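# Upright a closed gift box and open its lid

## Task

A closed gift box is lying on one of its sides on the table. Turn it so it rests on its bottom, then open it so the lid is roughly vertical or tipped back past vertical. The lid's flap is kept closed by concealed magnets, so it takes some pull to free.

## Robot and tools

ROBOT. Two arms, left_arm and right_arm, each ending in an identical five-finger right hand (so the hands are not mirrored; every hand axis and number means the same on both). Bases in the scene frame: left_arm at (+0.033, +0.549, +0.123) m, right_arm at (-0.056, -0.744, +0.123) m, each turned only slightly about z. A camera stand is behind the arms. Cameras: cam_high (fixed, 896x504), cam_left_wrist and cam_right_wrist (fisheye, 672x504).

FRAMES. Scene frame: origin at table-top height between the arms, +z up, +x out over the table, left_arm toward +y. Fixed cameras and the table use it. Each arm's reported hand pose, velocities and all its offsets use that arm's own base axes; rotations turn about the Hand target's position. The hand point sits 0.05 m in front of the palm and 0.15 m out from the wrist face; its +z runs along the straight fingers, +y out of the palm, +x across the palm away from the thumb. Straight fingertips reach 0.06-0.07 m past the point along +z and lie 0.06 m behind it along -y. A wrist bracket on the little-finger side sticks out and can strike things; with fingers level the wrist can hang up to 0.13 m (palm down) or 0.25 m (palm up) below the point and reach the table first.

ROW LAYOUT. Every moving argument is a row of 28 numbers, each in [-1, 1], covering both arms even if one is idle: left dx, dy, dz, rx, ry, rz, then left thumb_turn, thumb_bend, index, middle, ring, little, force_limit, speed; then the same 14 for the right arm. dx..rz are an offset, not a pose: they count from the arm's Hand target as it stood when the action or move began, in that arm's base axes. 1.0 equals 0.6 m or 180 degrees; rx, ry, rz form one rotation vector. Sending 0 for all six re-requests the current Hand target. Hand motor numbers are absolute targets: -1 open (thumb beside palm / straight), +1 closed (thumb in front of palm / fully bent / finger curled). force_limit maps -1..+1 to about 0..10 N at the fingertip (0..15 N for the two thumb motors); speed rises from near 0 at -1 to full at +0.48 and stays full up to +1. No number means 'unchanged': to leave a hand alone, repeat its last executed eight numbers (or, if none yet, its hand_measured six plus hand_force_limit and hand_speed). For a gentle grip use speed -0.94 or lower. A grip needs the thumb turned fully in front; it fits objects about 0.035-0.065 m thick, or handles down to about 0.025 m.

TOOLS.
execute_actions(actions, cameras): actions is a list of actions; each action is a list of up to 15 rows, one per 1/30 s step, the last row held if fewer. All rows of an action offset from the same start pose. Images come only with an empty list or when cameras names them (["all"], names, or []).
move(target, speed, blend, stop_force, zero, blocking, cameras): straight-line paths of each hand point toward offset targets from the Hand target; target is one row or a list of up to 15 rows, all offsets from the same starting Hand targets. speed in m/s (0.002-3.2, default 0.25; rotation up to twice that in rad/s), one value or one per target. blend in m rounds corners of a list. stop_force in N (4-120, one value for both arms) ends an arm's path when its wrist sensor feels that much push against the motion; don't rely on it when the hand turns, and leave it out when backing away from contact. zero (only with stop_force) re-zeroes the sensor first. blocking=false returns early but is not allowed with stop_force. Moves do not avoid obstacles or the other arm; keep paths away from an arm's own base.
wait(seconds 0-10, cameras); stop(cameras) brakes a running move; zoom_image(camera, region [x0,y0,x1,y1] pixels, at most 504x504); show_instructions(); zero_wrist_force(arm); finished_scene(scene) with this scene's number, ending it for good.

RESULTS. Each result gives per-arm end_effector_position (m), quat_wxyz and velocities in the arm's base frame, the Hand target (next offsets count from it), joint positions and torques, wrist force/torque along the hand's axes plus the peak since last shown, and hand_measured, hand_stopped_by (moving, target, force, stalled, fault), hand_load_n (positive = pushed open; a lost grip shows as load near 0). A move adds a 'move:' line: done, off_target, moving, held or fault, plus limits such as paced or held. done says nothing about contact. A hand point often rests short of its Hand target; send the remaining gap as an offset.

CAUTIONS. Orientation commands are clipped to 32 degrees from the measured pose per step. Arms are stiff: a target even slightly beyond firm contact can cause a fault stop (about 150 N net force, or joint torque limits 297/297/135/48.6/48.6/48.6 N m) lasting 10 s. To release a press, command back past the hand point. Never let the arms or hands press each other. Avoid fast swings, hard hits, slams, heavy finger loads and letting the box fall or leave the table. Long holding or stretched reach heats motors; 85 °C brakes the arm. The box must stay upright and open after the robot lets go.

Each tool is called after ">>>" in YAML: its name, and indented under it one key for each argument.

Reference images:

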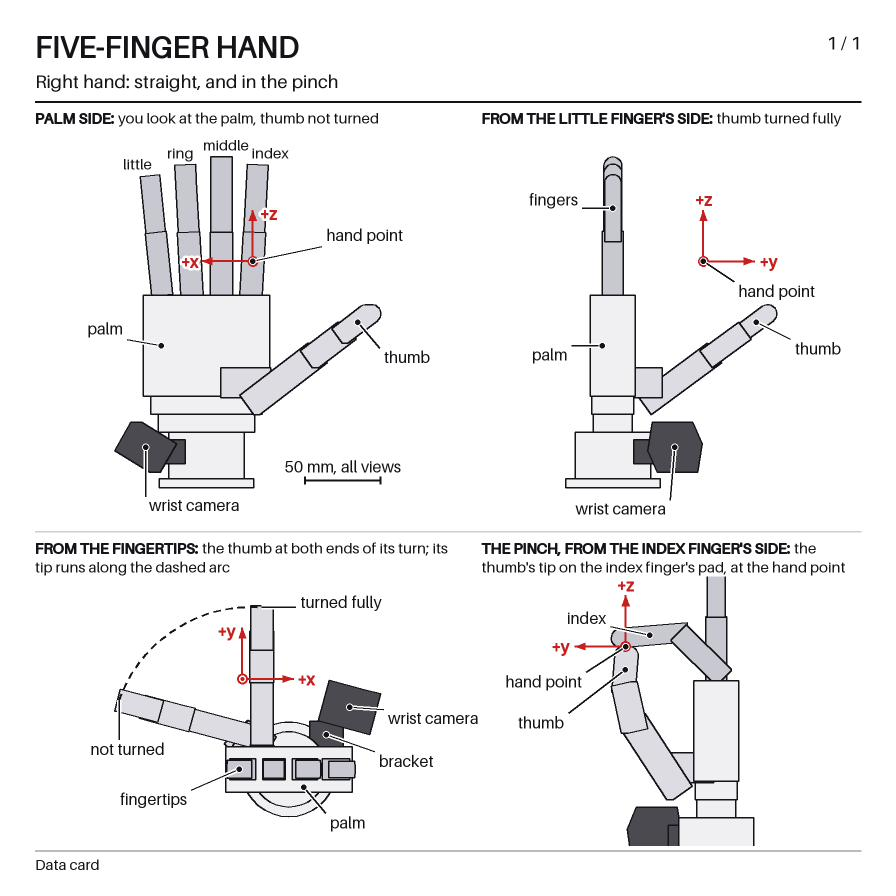

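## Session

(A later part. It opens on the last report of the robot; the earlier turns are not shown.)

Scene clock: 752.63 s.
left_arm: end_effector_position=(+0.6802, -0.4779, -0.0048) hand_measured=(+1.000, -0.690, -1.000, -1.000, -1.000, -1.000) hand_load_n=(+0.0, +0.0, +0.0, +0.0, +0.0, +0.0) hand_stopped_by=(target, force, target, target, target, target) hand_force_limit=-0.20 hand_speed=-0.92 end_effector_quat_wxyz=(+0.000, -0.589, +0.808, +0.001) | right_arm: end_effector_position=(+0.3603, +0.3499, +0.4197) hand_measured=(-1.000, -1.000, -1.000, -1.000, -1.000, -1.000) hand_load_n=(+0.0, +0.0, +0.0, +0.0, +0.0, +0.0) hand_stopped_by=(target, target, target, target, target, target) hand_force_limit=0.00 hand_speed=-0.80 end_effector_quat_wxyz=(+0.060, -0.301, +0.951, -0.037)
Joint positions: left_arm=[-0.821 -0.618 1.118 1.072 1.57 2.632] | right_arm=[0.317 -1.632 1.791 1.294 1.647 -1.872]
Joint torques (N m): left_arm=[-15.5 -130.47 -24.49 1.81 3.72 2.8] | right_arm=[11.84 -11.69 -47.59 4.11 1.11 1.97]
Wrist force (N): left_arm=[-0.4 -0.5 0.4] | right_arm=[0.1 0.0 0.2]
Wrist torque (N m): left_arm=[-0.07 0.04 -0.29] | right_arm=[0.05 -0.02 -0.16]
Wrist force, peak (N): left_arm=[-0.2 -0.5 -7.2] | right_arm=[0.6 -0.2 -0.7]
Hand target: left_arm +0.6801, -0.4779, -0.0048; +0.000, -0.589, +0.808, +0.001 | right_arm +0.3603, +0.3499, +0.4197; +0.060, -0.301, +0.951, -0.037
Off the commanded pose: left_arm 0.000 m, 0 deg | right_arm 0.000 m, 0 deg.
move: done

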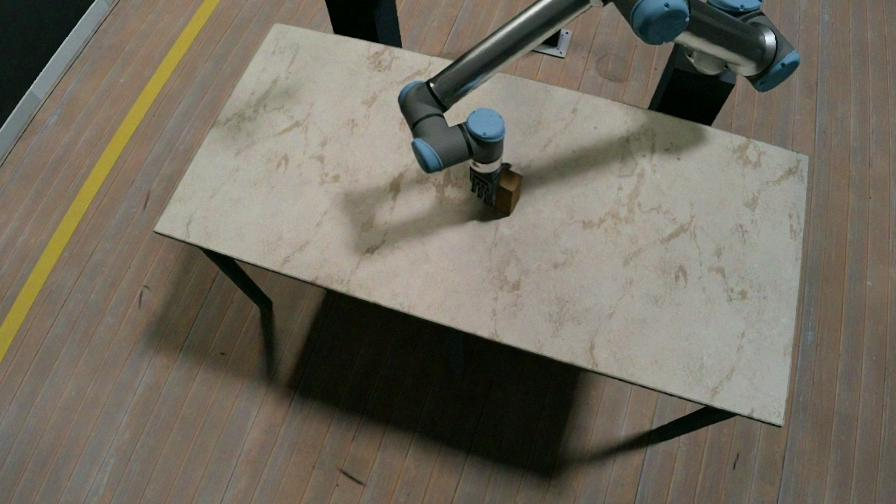

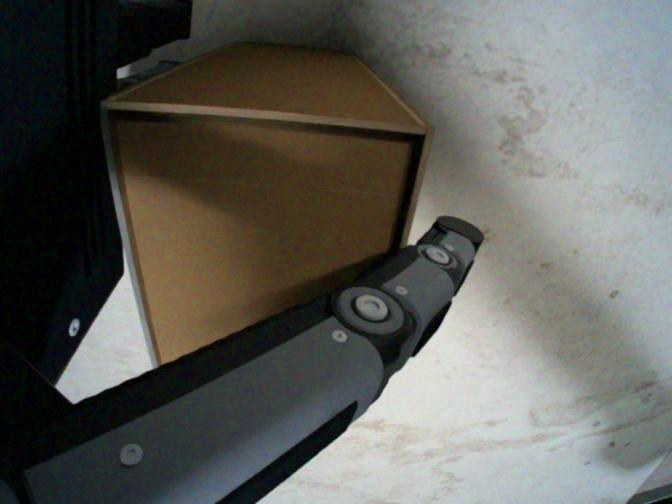

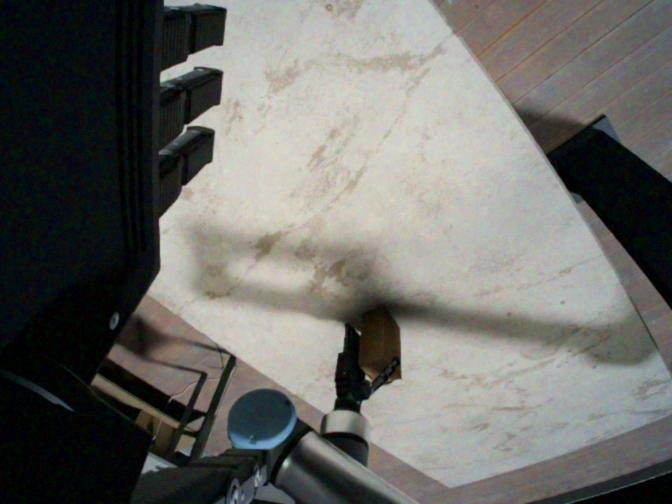

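>>> move:
  target:
    - [-0.0491,0.016,0.0017,-0.0255,-0.0793,0,1,0.1,-1,-1,-1,-1,-0.2,-0.92,0,0,0,0,0,0,-1,-1,-1,-1,-1,-1,0,-0.8]
    - [-0.0967,0.0314,-0.0105,-0.051,-0.1587,0,1,0.1,-1,-1,-1,-1,-0.2,-0.92,0,0,0,0,0,0,-1,-1,-1,-1,-1,-1,0,-0.8]
    - [-0.1392,0.0452,-0.035,-0.0764,-0.238,0,1,0.1,-1,-1,-1,-1,-0.2,-0.92,0,0,0,0,0,0,-1,-1,-1,-1,-1,-1,0,-0.8]
  speed: 0.1
  blend: 0.02
  cameras: ["all"]

>>> zoom_image:
  camera: "cam_right_wrist"
  region: [310, 290, 450, 430]

>>> zoom_image:
  camera: "cam_high"
  region: [430, 120, 570, 230]

Scene clock: 777.67 s.
left_arm: end_effector_position=(+0.5966, -0.4508, -0.0258) hand_measured=(+1.000, -0.690, -1.000, -1.000, -1.000, -1.000) hand_load_n=(+0.0, +0.0, +0.0, +0.0, +0.0, +0.0) hand_stopped_by=(target, force, target, target, target, target) hand_force_limit=-0.20 hand_speed=-0.92 end_effector_quat_wxyz=(+0.226, -0.545, +0.746, -0.309) | right_arm: end_effector_position=(+0.3603, +0.3499, +0.4197) hand_measured=(-1.000, -1.000, -1.000, -1.000, -1.000, -1.000) hand_load_n=(+0.0, +0.0, +0.0, +0.0, +0.0, +0.0) hand_stopped_by=(target, target, target, target, target, target) hand_force_limit=0.00 hand_speed=-0.80 end_effector_quat_wxyz=(+0.060, -0.301, +0.951, -0.037)
Joint positions: left_arm=[-1.054 -1.025 1.871 0.092 1.071 2.565] | right_arm=[0.317 -1.632 1.791 1.294 1.647 -1.872]
Joint torques (N m): left_arm=[-14.6 -96.11 -16.93 -0.78 -3.79 2.39] | right_arm=[13.6 -14.09 -47.62 4.47 0.77 1.92]
Wrist force (N): left_arm=[0.1 1.1 -0.5] | right_arm=[0.4 0.4 -0.3]
Wrist torque (N m): left_arm=[0.18 -0.03 -0.29] | right_arm=[0.13 -0.05 -0.13]
Wrist force, peak (N): left_arm=[0.1 1.8 -0.6] | right_arm=[0.9 -0.2 -0.1]
Hand target: left_arm +0.5966, -0.4508, -0.0258; +0.226, -0.545, +0.746, -0.309 | right_arm +0.3603, +0.3499, +0.4197; +0.060, -0.301, +0.951, -0.037
Off the commanded pose: left_arm 0.000 m, 0 deg | right_arm 0.000 m, 0 deg.
move: done

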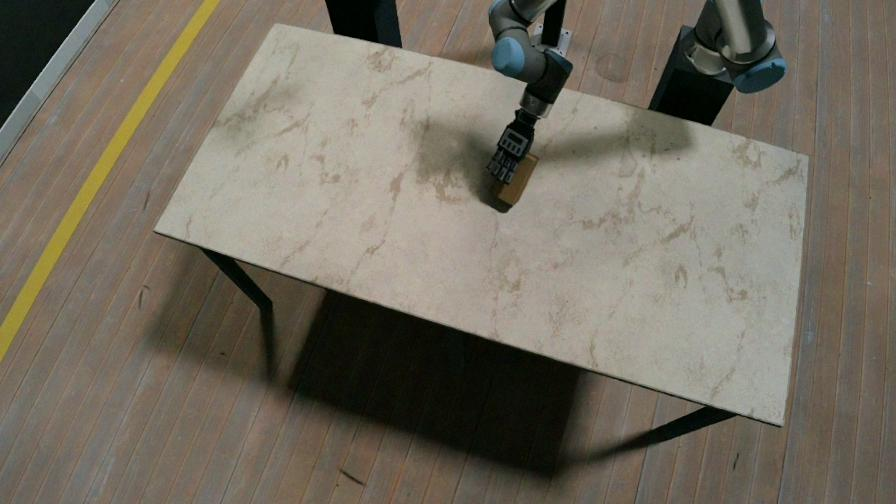

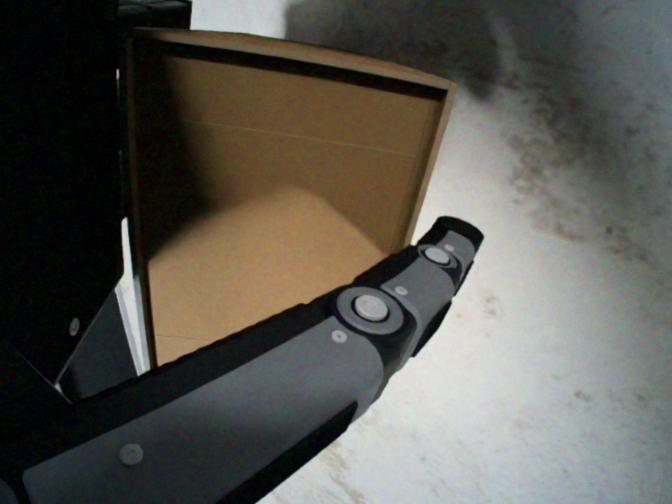

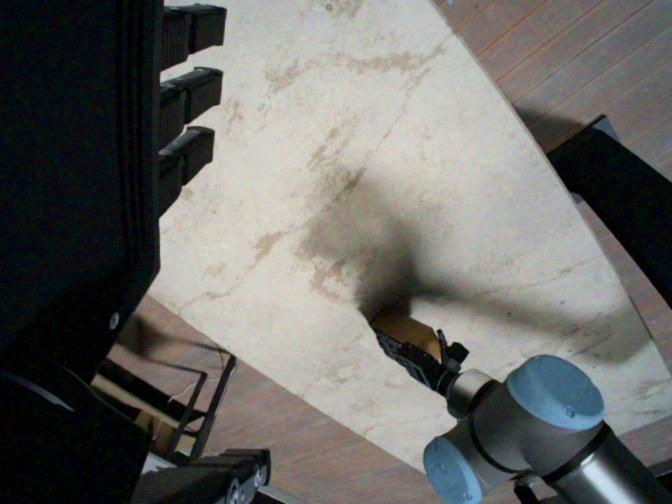

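Scaled by 3.600 from the camera's 672x504 image, which has a finer 960x720 frame.

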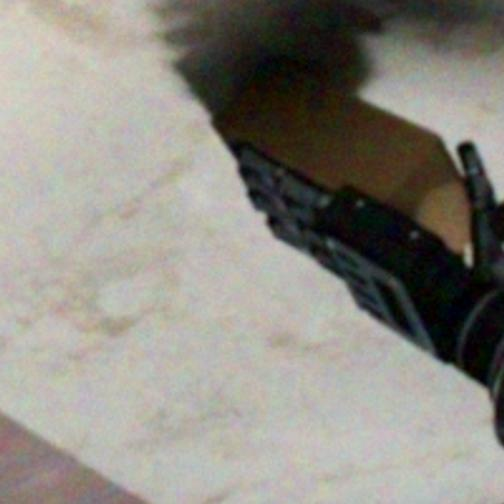

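Scaled by 3.600 from the camera's 896x504 image, which has a finer 1280x720 frame.

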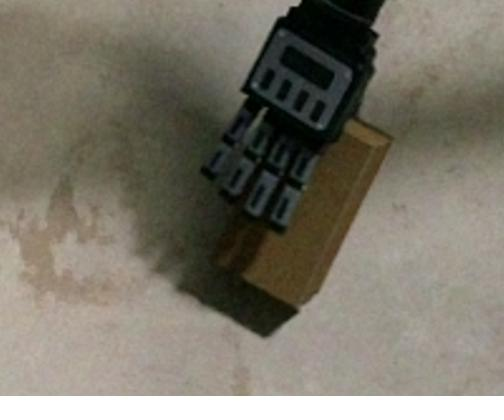

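>>> move:
  target:
    - [-0.0347,0.0113,-0.035,-0.0255,-0.0793,0,1,0.1,-1,-1,-1,-1,-0.2,-0.92,0,0,0,0,0,0,-1,-1,-1,-1,-1,-1,0,-0.8]
    - [-0.0578,0.0188,-0.0752,-0.0493,-0.1534,0,1,0.1,-1,-1,-1,-1,-0.2,-0.92,0,0,0,0,0,0,-1,-1,-1,-1,-1,-1,0,-0.8]
  speed: 0.1
  blend: 0.02
  cameras: ["all"]

>>> zoom_image:
  camera: "cam_right_wrist"
  region: [340, 280, 480, 420]

>>> zoom_image:
  camera: "cam_high"
  region: [430, 120, 570, 230]

Scene clock: 788.83 s.
left_arm: end_effector_position=(+0.5619, -0.4395, -0.0709) hand_measured=(+1.000, -0.690, -1.000, -1.000, -1.000, -1.000) hand_load_n=(+0.0, +0.5, +0.0, +0.0, +0.0, +0.0) hand_stopped_by=(target, force, target, target, target, target) hand_force_limit=-0.20 hand_speed=-0.92 end_effector_quat_wxyz=(+0.355, -0.471, +0.645, -0.486) | right_arm: end_effector_position=(+0.3603, +0.3499, +0.4197) hand_measured=(-1.000, -1.000, -1.000, -1.000, -1.000, -1.000) hand_load_n=(+0.0, +0.0, +0.0, +0.0, +0.0, +0.0) hand_stopped_by=(target, target, target, target, target, target) hand_force_limit=0.00 hand_speed=-0.80 end_effector_quat_wxyz=(+0.060, -0.301, +0.951, -0.037)
Joint positions: left_arm=[-1.233 -1.014 2.211 -0.753 0.698 2.792] | right_arm=[0.317 -1.632 1.791 1.294 1.647 -1.872]
Joint torques (N m): left_arm=[-15.32 -41.96 -7.04 -1.48 -3.98 2] | right_arm=[11.56 -13.55 -47.43 4.22 0.87 2.04]
Wrist force (N): left_arm=[0.5 1.8 -0.7] | right_arm=[0.6 -0.1 -0.2]
Wrist torque (N m): left_arm=[0.32 -0.13 -0.28] | right_arm=[0.05 -0.09 -0.14]
Wrist force, peak (N): left_arm=[0.3 2.3 -0.5] | right_arm=[0.4 -0.1 -0.8]
Hand target: left_arm +0.5619, -0.4395, -0.0709; +0.355, -0.471, +0.645, -0.486 | right_arm +0.3603, +0.3499, +0.4197; +0.060, -0.301, +0.951, -0.037
Off the commanded pose: left_arm 0.000 m, 0 deg | right_arm 0.000 m, 0 deg.
move: done

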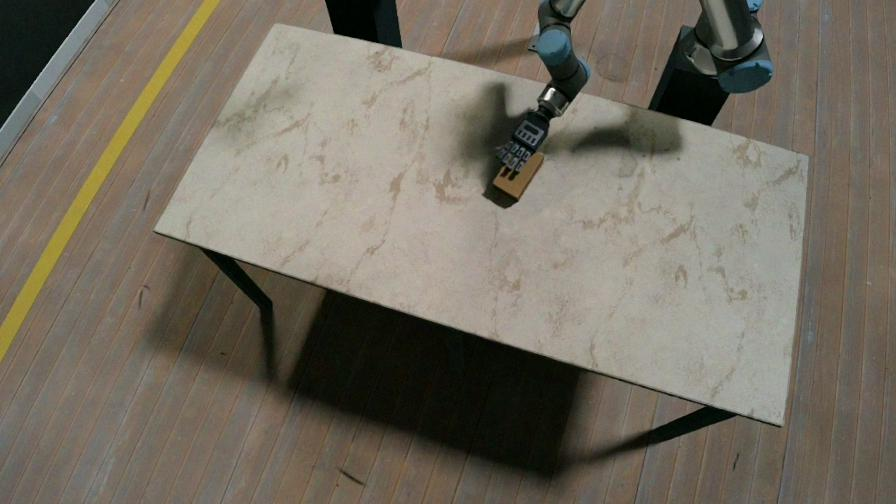

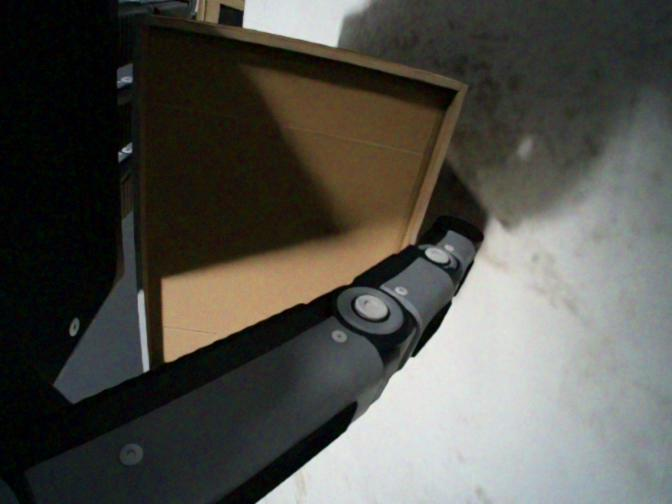

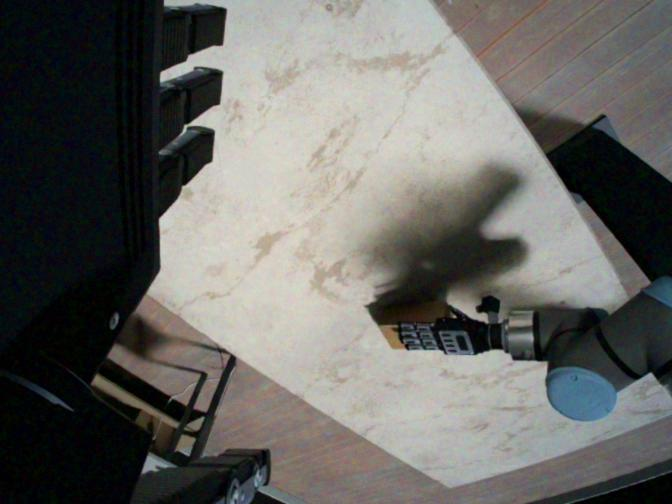

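Scaled by 3.600 from the camera's 672x504 image, which has a finer 960x720 frame.

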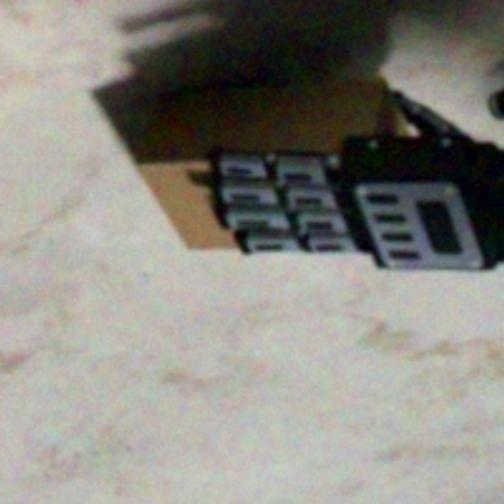

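Scaled by 3.600 from the camera's 896x504 image, which has a finer 1280x720 frame.

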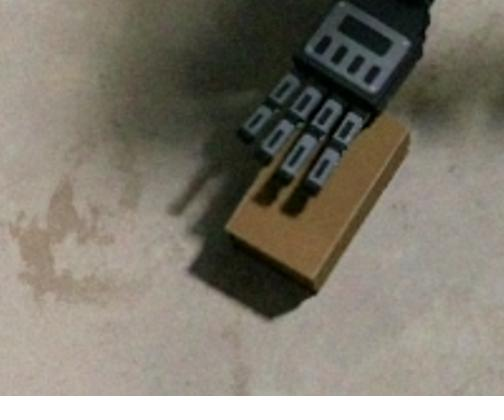

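>>> move:
  target: [-0.0057,0.0019,-0.0162,-0.0085,-0.0264,0,1,0.1,-1,-1,-1,-1,-0.2,-0.92,0,0,0,0,0,0,-1,-1,-1,-1,-1,-1,0,-0.8]
  speed: 0.05

>>> move:
  target: [0,0,-0.02,0,0,0,1,0.1,-1,-1,-1,-1,-0.2,-0.92,0,0,0,0,0,0,-1,-1,-1,-1,-1,-1,0,-0.8]
  speed: 0.01
  stop_force: 4
  cameras: ["all"]

>>> zoom_image:
  camera: "cam_right_wrist"
  region: [340, 280, 480, 420]

>>> zoom_image:
  camera: "cam_high"
  region: [430, 120, 570, 230]

Scene clock: 799.27 s.
left_arm: end_effector_position=(+0.5585, -0.4383, -0.0806) hand_measured=(+1.000, -0.690, -1.000, -1.000, -1.000, -1.000) hand_load_n=(+0.0, +0.5, +0.0, -0.5, +0.0, +0.0) hand_stopped_by=(target, force, target, target, target, target) hand_force_limit=-0.20 hand_speed=-0.92 end_effector_quat_wxyz=(+0.375, -0.455, +0.623, -0.513) | right_arm: end_effector_position=(+0.3603, +0.3499, +0.4197) hand_measured=(-1.000, -1.000, -1.000, -1.000, -1.000, -1.000) hand_load_n=(+0.0, +0.0, +0.0, +0.0, +0.0, +0.0) hand_stopped_by=(target, target, target, target, target, target) hand_force_limit=0.00 hand_speed=-0.80 end_effector_quat_wxyz=(+0.060, -0.301, +0.951, -0.037)
Joint positions: left_arm=[-1.256 -0.982 2.258 -0.954 0.649 2.882] | right_arm=[0.317 -1.632 1.791 1.294 1.647 -1.872]
Joint torques (N m): left_arm=[-14.58 -42.04 -4.32 -1.98 -3.75 2.31] | right_arm=[14.62 -13.84 -47.95 3.96 0.38 2.16]
Wrist force (N): left_arm=[0.4 2.1 -1.0] | right_arm=[0.2 0.1 -0.1]
Wrist torque (N m): left_arm=[0.38 -0.12 -0.30] | right_arm=[0.09 -0.02 -0.15]
Wrist force, peak (N): left_arm=[0.3 2.1 -1.2] | right_arm=[0.5 -0.5 -0.4]
Hand target: left_arm +0.5585, -0.4383, -0.0806; +0.375, -0.455, +0.623, -0.514 | right_arm +0.3603, +0.3499, +0.4197; +0.060, -0.301, +0.951, -0.037
Off the commanded pose: left_arm 0.000 m, 0 deg | right_arm 0.000 m, 0 deg.
move: done

Scene clock: 801.43 s.
left_arm: end_effector_position=(+0.5585, -0.4383, -0.0907) hand_measured=(+1.000, -0.690, -1.000, -1.000, -1.000, -1.000) hand_load_n=(+0.5, +0.0, +0.0, +0.0, +0.0, -0.5) hand_stopped_by=(target, force, target, target, target, target) hand_force_limit=-0.20 hand_speed=-0.92 end_effector_quat_wxyz=(+0.375, -0.455, +0.623, -0.514) | right_arm: end_effector_position=(+0.3603, +0.3499, +0.4197) hand_measured=(-1.000, -1.000, -1.000, -1.000, -1.000, -1.000) hand_load_n=(+0.0, -0.5, +0.0, +0.0, +0.0, +0.0) hand_stopped_by=(target, target, target, target, target, target) hand_force_limit=0.00 hand_speed=-0.80 end_effector_quat_wxyz=(+0.060, -0.301, +0.951, -0.037)
Joint positions: left_arm=[-1.257 -0.962 2.257 -0.973 0.649 2.882] | right_arm=[0.317 -1.632 1.791 1.294 1.647 -1.872]
Joint torques (N m): left_arm=[-8.9 -82.83 -4.43 3.01 0.28 1.18] | right_arm=[13.14 -14.25 -47.59 4.46 0.6 2.18]
Wrist force (N): left_arm=[-0.1 -2.5 -4.1] | right_arm=[0.4 -0.1 -0.1]
Wrist torque (N m): left_arm=[0.07 -0.09 -0.33] | right_arm=[0.05 -0.07 -0.14]
Wrist force, peak (N): left_arm=[-0.3 -8.6 -9.7] | right_arm=[0.9 -0.5 -0.1]
Hand target: left_arm +0.5585, -0.4383, -0.0907; +0.375, -0.455, +0.623, -0.514 (not the last commanded pose) | right_arm +0.3603, +0.3499, +0.4197; +0.060, -0.301, +0.951, -0.037
Off the commanded pose: left_arm 0.002 m, 0 deg | right_arm 0.000 m, 0 deg.
move: contact (left_arm)

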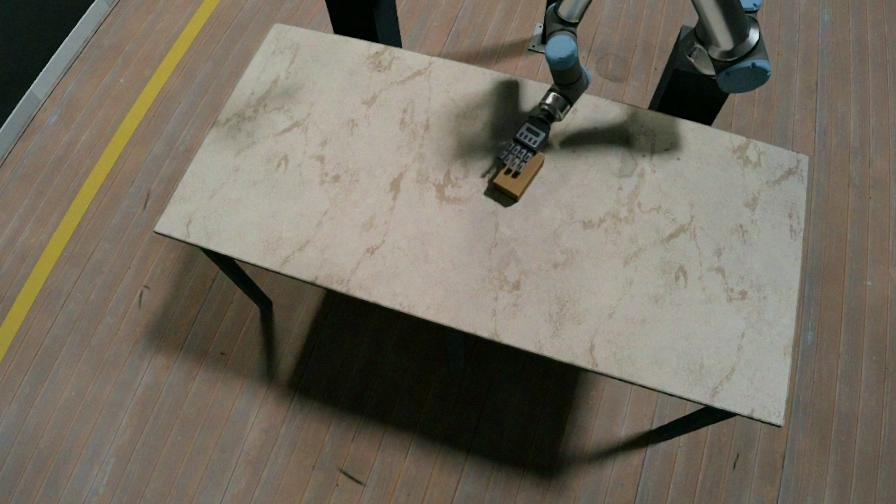

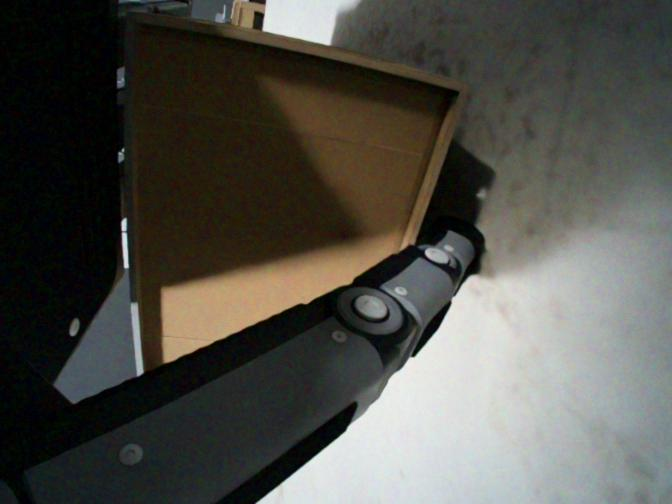

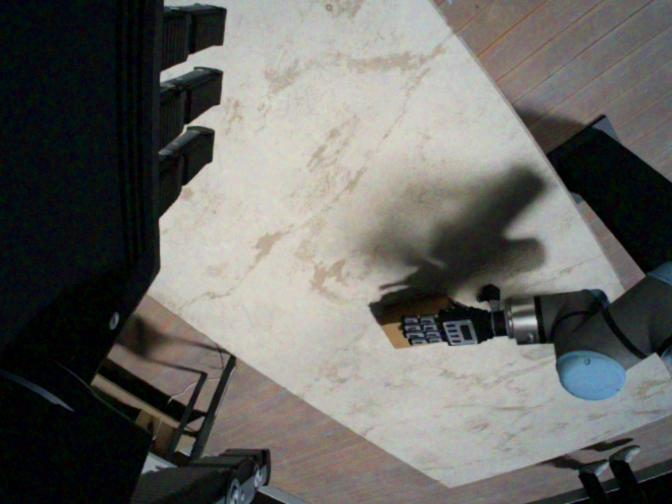

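Scaled by 3.600 from the camera's 672x504 image, which has a finer 960x720 frame.

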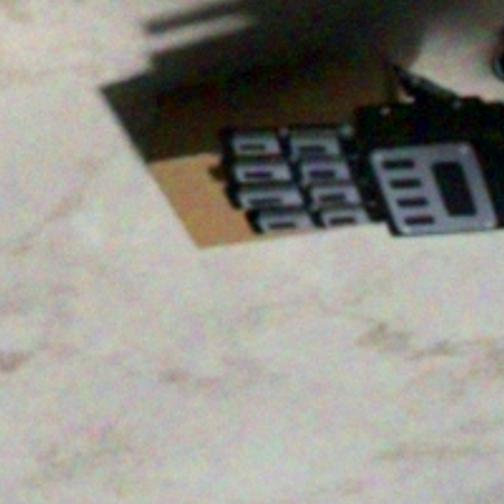

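Scaled by 3.600 from the camera's 896x504 image, which has a finer 1280x720 frame.

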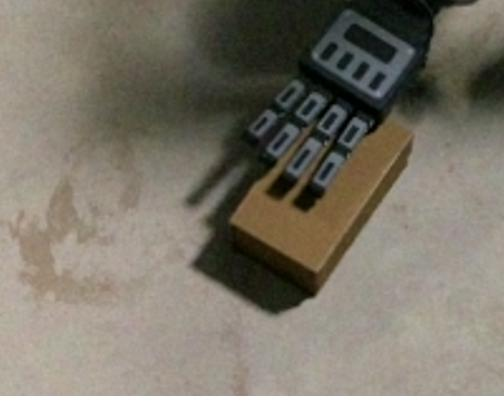

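>>> move:
  target: [-0.0396,0.0129,0.003,0,0,0,1,0.1,-1,-1,-1,-1,-0.2,-0.92,0,0,0,0,0,0,-1,-1,-1,-1,-1,-1,0,-0.8]
  speed: 0.03
  cameras: ["all"]

>>> zoom_image:
  camera: "cam_right_wrist"
  region: [340, 280, 480, 420]

>>> zoom_image:
  camera: "cam_high"
  region: [430, 120, 570, 230]

Scene clock: 811.90 s.
left_arm: end_effector_position=(+0.5348, -0.4306, -0.0889) hand_measured=(+1.000, -0.690, -1.000, -1.000, -1.000, -1.000) hand_load_n=(+0.0, +0.0, +0.0, +0.0, +0.0, +0.0) hand_stopped_by=(target, force, target, target, target, target) hand_force_limit=-0.20 hand_speed=-0.92 end_effector_quat_wxyz=(+0.375, -0.455, +0.623, -0.514) | right_arm: end_effector_position=(+0.3603, +0.3499, +0.4197) hand_measured=(-1.000, -1.000, -1.000, -1.000, -1.000, -1.000) hand_load_n=(+0.0, +0.0, +0.0, +0.0, +0.0, +0.0) hand_stopped_by=(target, target, target, target, target, target) hand_force_limit=0.00 hand_speed=-0.80 end_effector_quat_wxyz=(+0.060, -0.301, +0.951, -0.037)
Joint positions: left_arm=[-1.301 -0.975 2.294 -0.977 0.607 2.857] | right_arm=[0.317 -1.632 1.791 1.294 1.647 -1.872]
Joint torques (N m): left_arm=[-13.33 -83.87 -2.38 -0.66 -3.83 -1.98] | right_arm=[16.31 -13.64 -47.76 3.84 0.68 2.05]
Wrist force (N): left_arm=[0.3 1.8 -0.6] | right_arm=[0.2 -0.1 -0.2]
Wrist torque (N m): left_arm=[0.37 -0.12 0.02] | right_arm=[0.06 -0.02 -0.15]
Wrist force, peak (N): left_arm=[-0.2 -2.4 -4.4] | right_arm=[0.6 -0.4 -0.6]
Hand target: left_arm +0.5348, -0.4306, -0.0889; +0.375, -0.455, +0.623, -0.514 | right_arm +0.3603, +0.3499, +0.4197; +0.060, -0.301, +0.951, -0.037
Off the commanded pose: left_arm 0.000 m, 0 deg | right_arm 0.000 m, 0 deg.
move: done

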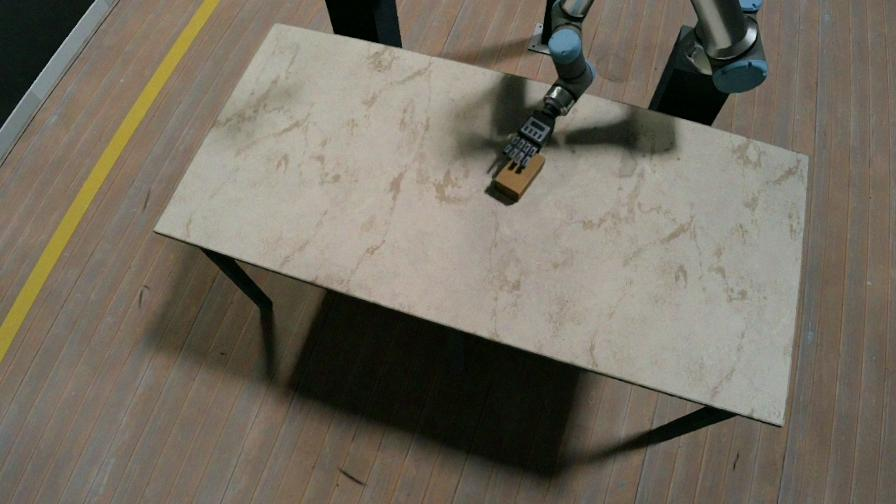

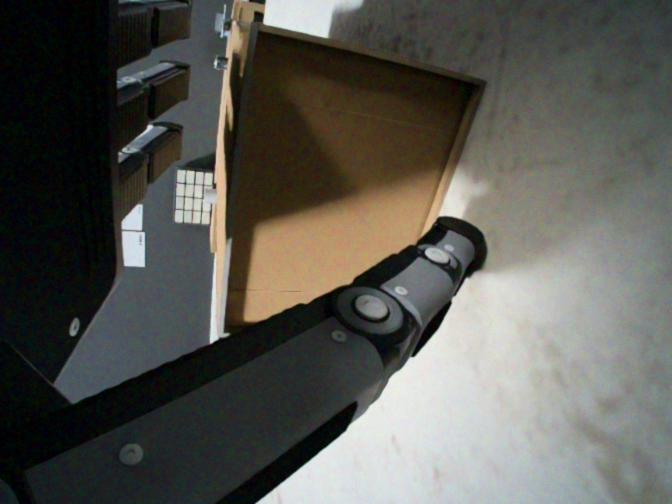

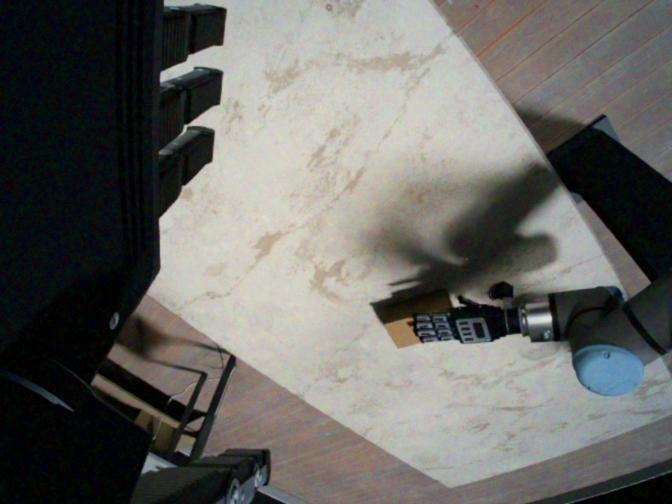

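Scaled by 3.600 from the camera's 672x504 image, which has a finer 960x720 frame.

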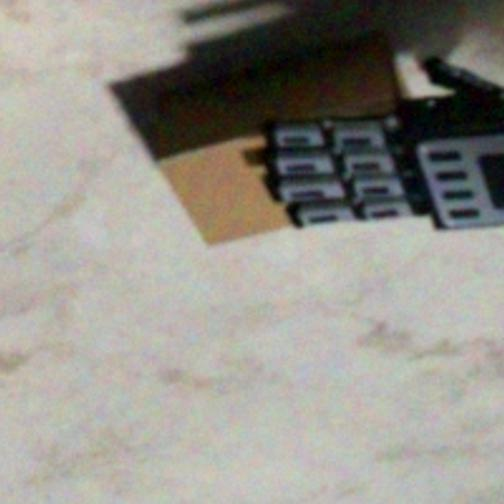

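Scaled by 3.600 from the camera's 896x504 image, which has a finer 1280x720 frame.

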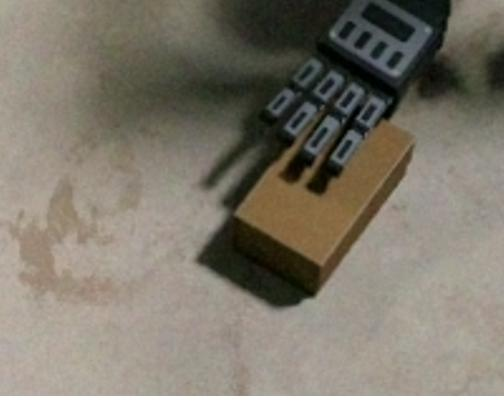

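>>> move:
  target: [-0.0396,0.0129,0.002,0,0,0,1,0.1,-1,-1,-1,-1,-0.2,-0.92,0,0,0,0,0,0,-1,-1,-1,-1,-1,-1,0,-0.8]
  speed: 0.03
  cameras: ["cam_left_wrist","cam_high","cam_right_wrist"]

>>> zoom_image:
  camera: "cam_right_wrist"
  region: [340, 280, 480, 420]

>>> zoom_image:
  camera: "cam_high"
  region: [430, 120, 570, 230]

Scene clock: 819.47 s.
left_arm: end_effector_position=(+0.5110, -0.4229, -0.0877) hand_measured=(+1.000, -0.690, -1.000, -1.000, -1.000, -1.000) hand_load_n=(+0.0, +0.0, +0.0, +0.0, +0.0, +0.0) hand_stopped_by=(target, force, target, target, target, target) hand_force_limit=-0.20 hand_speed=-0.92 end_effector_quat_wxyz=(+0.375, -0.455, +0.623, -0.514) | right_arm: end_effector_position=(+0.3603, +0.3499, +0.4197) hand_measured=(-1.000, -1.000, -1.000, -1.000, -1.000, -1.000) hand_load_n=(+0.0, +0.0, +0.0, +0.0, +0.0, +0.0) hand_stopped_by=(target, target, target, target, target, target) hand_force_limit=0.00 hand_speed=-0.80 end_effector_quat_wxyz=(+0.060, -0.301, +0.951, -0.037)
Joint positions: left_arm=[-1.35 -0.985 2.329 -0.976 0.561 2.826] | right_arm=[0.317 -1.632 1.791 1.294 1.647 -1.872]
Joint torques (N m): left_arm=[-10.6 -81.2 -0.38 3.59 -3.94 -2.71] | right_arm=[13.3 -16.05 -48.41 4.1 0.7 1.9]
Wrist force (N): left_arm=[0.1 1.5 -0.5] | right_arm=[0.3 -0.1 -0.4]
Wrist torque (N m): left_arm=[0.33 -0.11 -0.01] | right_arm=[0.06 -0.04 -0.15]
Wrist force, peak (N): left_arm=[0.6 1.9 -1.0] | right_arm=[0.8 0.1 -0.4]
Hand target: left_arm +0.5110, -0.4229, -0.0877; +0.375, -0.455, +0.623, -0.514 | right_arm +0.3603, +0.3499, +0.4197; +0.060, -0.301, +0.951, -0.037
Off the commanded pose: left_arm 0.000 m, 0 deg | right_arm 0.000 m, 0 deg.
move: done

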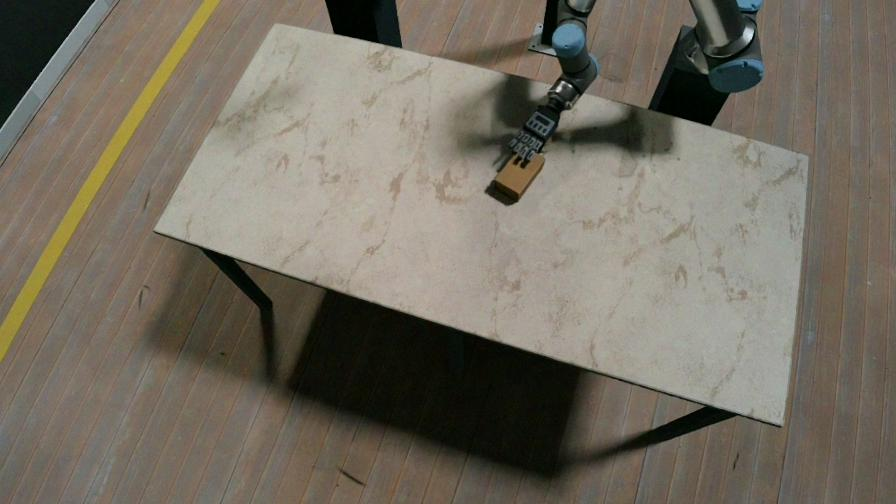

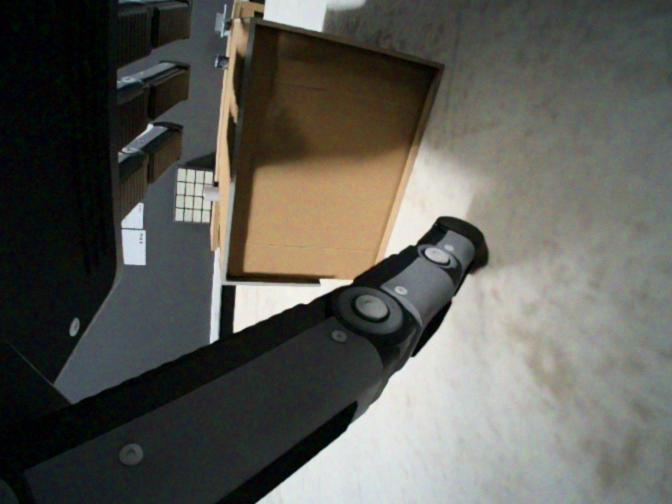

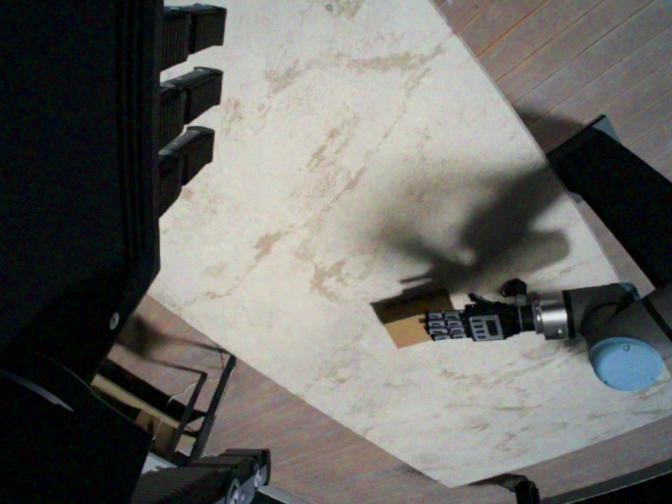

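Scaled by 3.600 from the camera's 672x504 image, which has a finer 960x720 frame.

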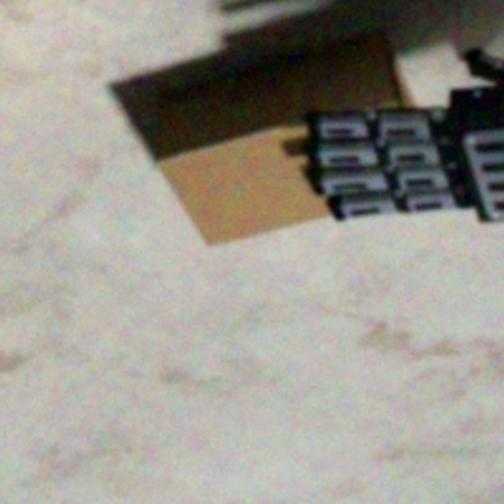

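Scaled by 3.600 from the camera's 896x504 image, which has a finer 1280x720 frame.

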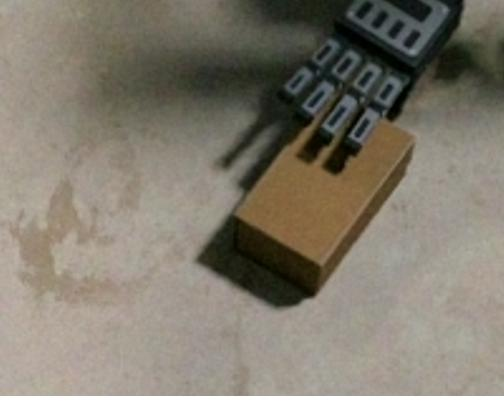

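>>> zoom_image:
  camera: "cam_left_wrist"
  region: [200, 0, 460, 300]

Scaled by 1.680 from the camera's 672x504 image, which has a finer 960x720 frame.

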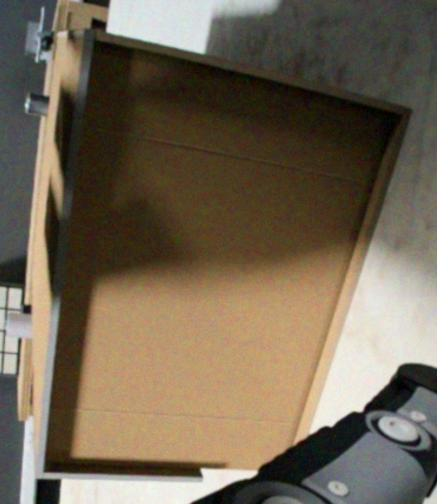

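>>> move:
  target:
    - [-0.0475,0.0155,0.0033,0,0,0,1,0.1,-1,-1,-1,-1,-0.2,-0.92,0.02,0.15,-0.08,-0.03,-0.025,0.05,-1,-1,-1,-1,-1,-1,0,-0.8]
    - [-0.0475,0.0155,0.25,0,0,0,1,0.1,-1,-1,-1,-1,-0.2,-0.92,0.05,0.4,-0.2,-0.06,-0.05,0.12,-1,-1,-1,-1,-1,-1,0,-0.8]
    - [0.1857,0.2435,0.25,0.1319,0.0676,-0.4932,-1,-1,-1,-1,1,1,0,0.2,0.0867,0.6667,-0.3667,-0.103,-0.0915,0.1963,1,-1,-1,1,1,1,0,0.2]
  speed: [0.05,0.2,0.3]
  blend: [0.01,0.03,0]
  cameras: ["all"]

Scene clock: 1085.70 s.
left_arm: end_effector_position=(+0.6224, -0.2768, +0.0623) hand_measured=(-1.000, -1.000, -1.000, -1.000, +1.000, +1.000) hand_load_n=(+0.0, +0.0, +0.5, +0.0, +0.0, +0.0) hand_stopped_by=(target, target, target, target, target, target) hand_force_limit=0.00 hand_speed=0.20 end_effector_quat_wxyz=(-0.072, +0.139, +0.876, -0.456) | right_arm: end_effector_position=(+0.4123, +0.7499, +0.1997) hand_measured=(+1.000, -1.000, -1.000, +1.000, +1.000, +1.000) hand_load_n=(+0.0, +0.0, +0.0, +0.0, +0.0, +0.0) hand_stopped_by=(target, target, target, target, target, target) hand_force_limit=0.00 hand_speed=0.20 end_effector_quat_wxyz=(+0.153, -0.570, +0.779, -0.209)
Joint positions: left_arm=[-0.409 -0.968 1.753 0.65 2.523 4.547] | right_arm=[0.944 -0.919 1.249 1.062 2.066 -1.936]
Joint torques (N m): left_arm=[14.46 -57.41 -27.84 5.45 1.44 2.31] | right_arm=[11.11 -66.15 -36.24 5.32 -0.64 -1.95]
Wrist force (N): left_arm=[0.5 1.0 -1.2] | right_arm=[0.3 0.2 -0.2]
Wrist torque (N m): left_arm=[0.25 -0.09 -0.26] | right_arm=[0.09 -0.13 0.03]
Wrist force, peak (N): left_arm=[0.4 2.7 -0.6] | right_arm=[0.6 0.1 1.2]
Hand target: left_arm +0.6224, -0.2768, +0.0623; -0.072, +0.139, +0.876, -0.456 | right_arm +0.4123, +0.7499, +0.1997; +0.153, -0.571, +0.779, -0.209
Off the commanded pose: left_arm 0.000 m, 0 deg | right_arm 0.000 m, 0 deg.
move: done

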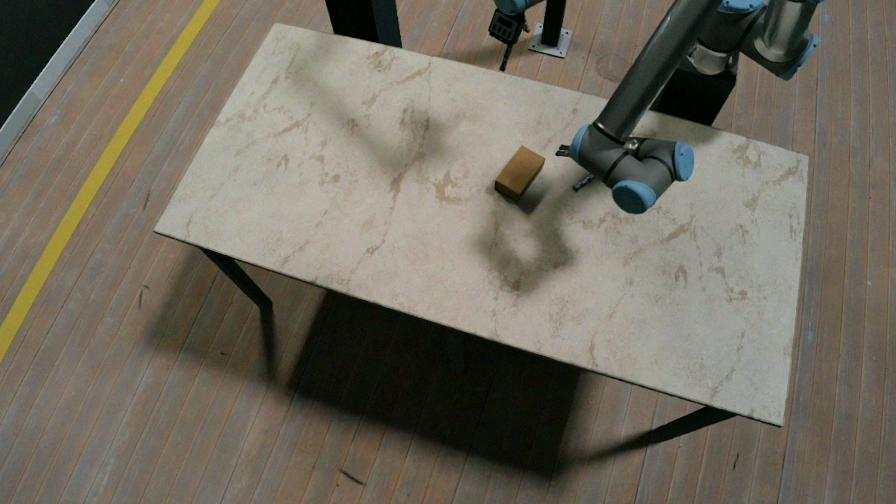

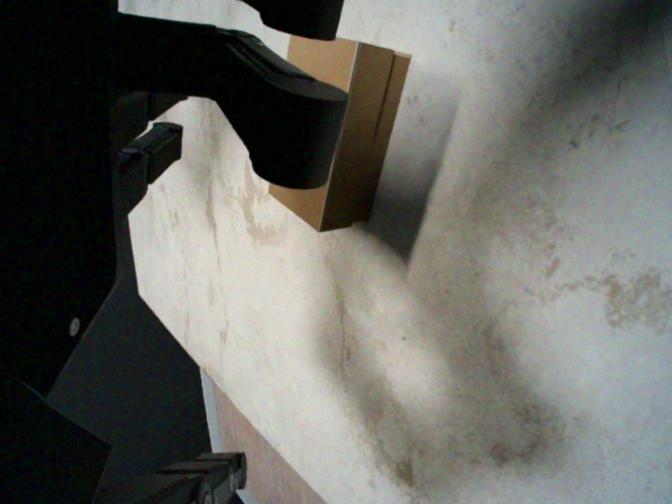

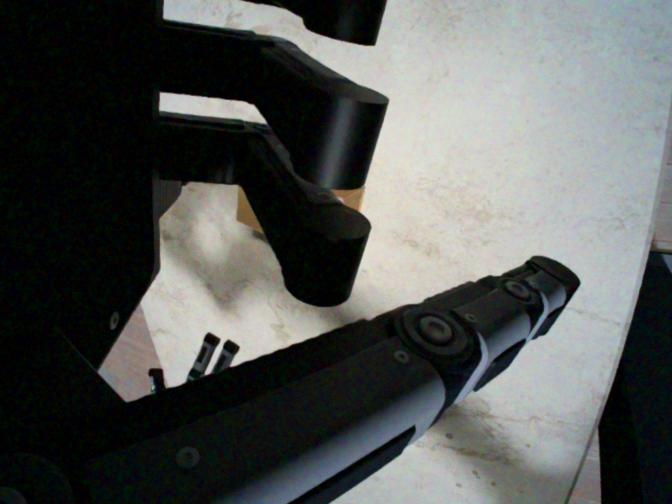

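>>> zoom_image:
  camera: "cam_high"
  region: [470, 120, 640, 230]

>>> zoom_image:
  camera: "cam_left_wrist"
  region: [100, 0, 460, 260]

Scaled by 2.965 from the camera's 896x504 image, which has a finer 1280x720 frame.

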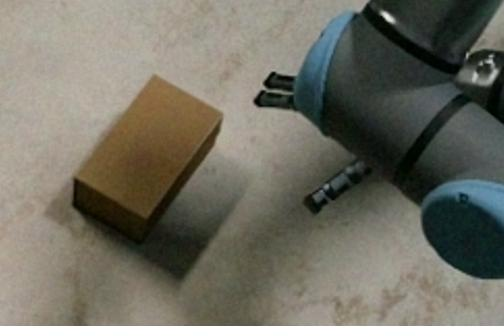

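Scaled by 1.400 from the camera's 672x504 image, which has a finer 960x720 frame.

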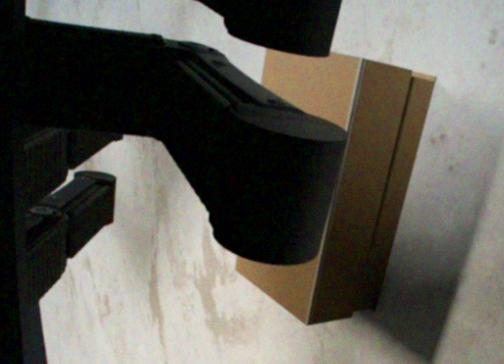

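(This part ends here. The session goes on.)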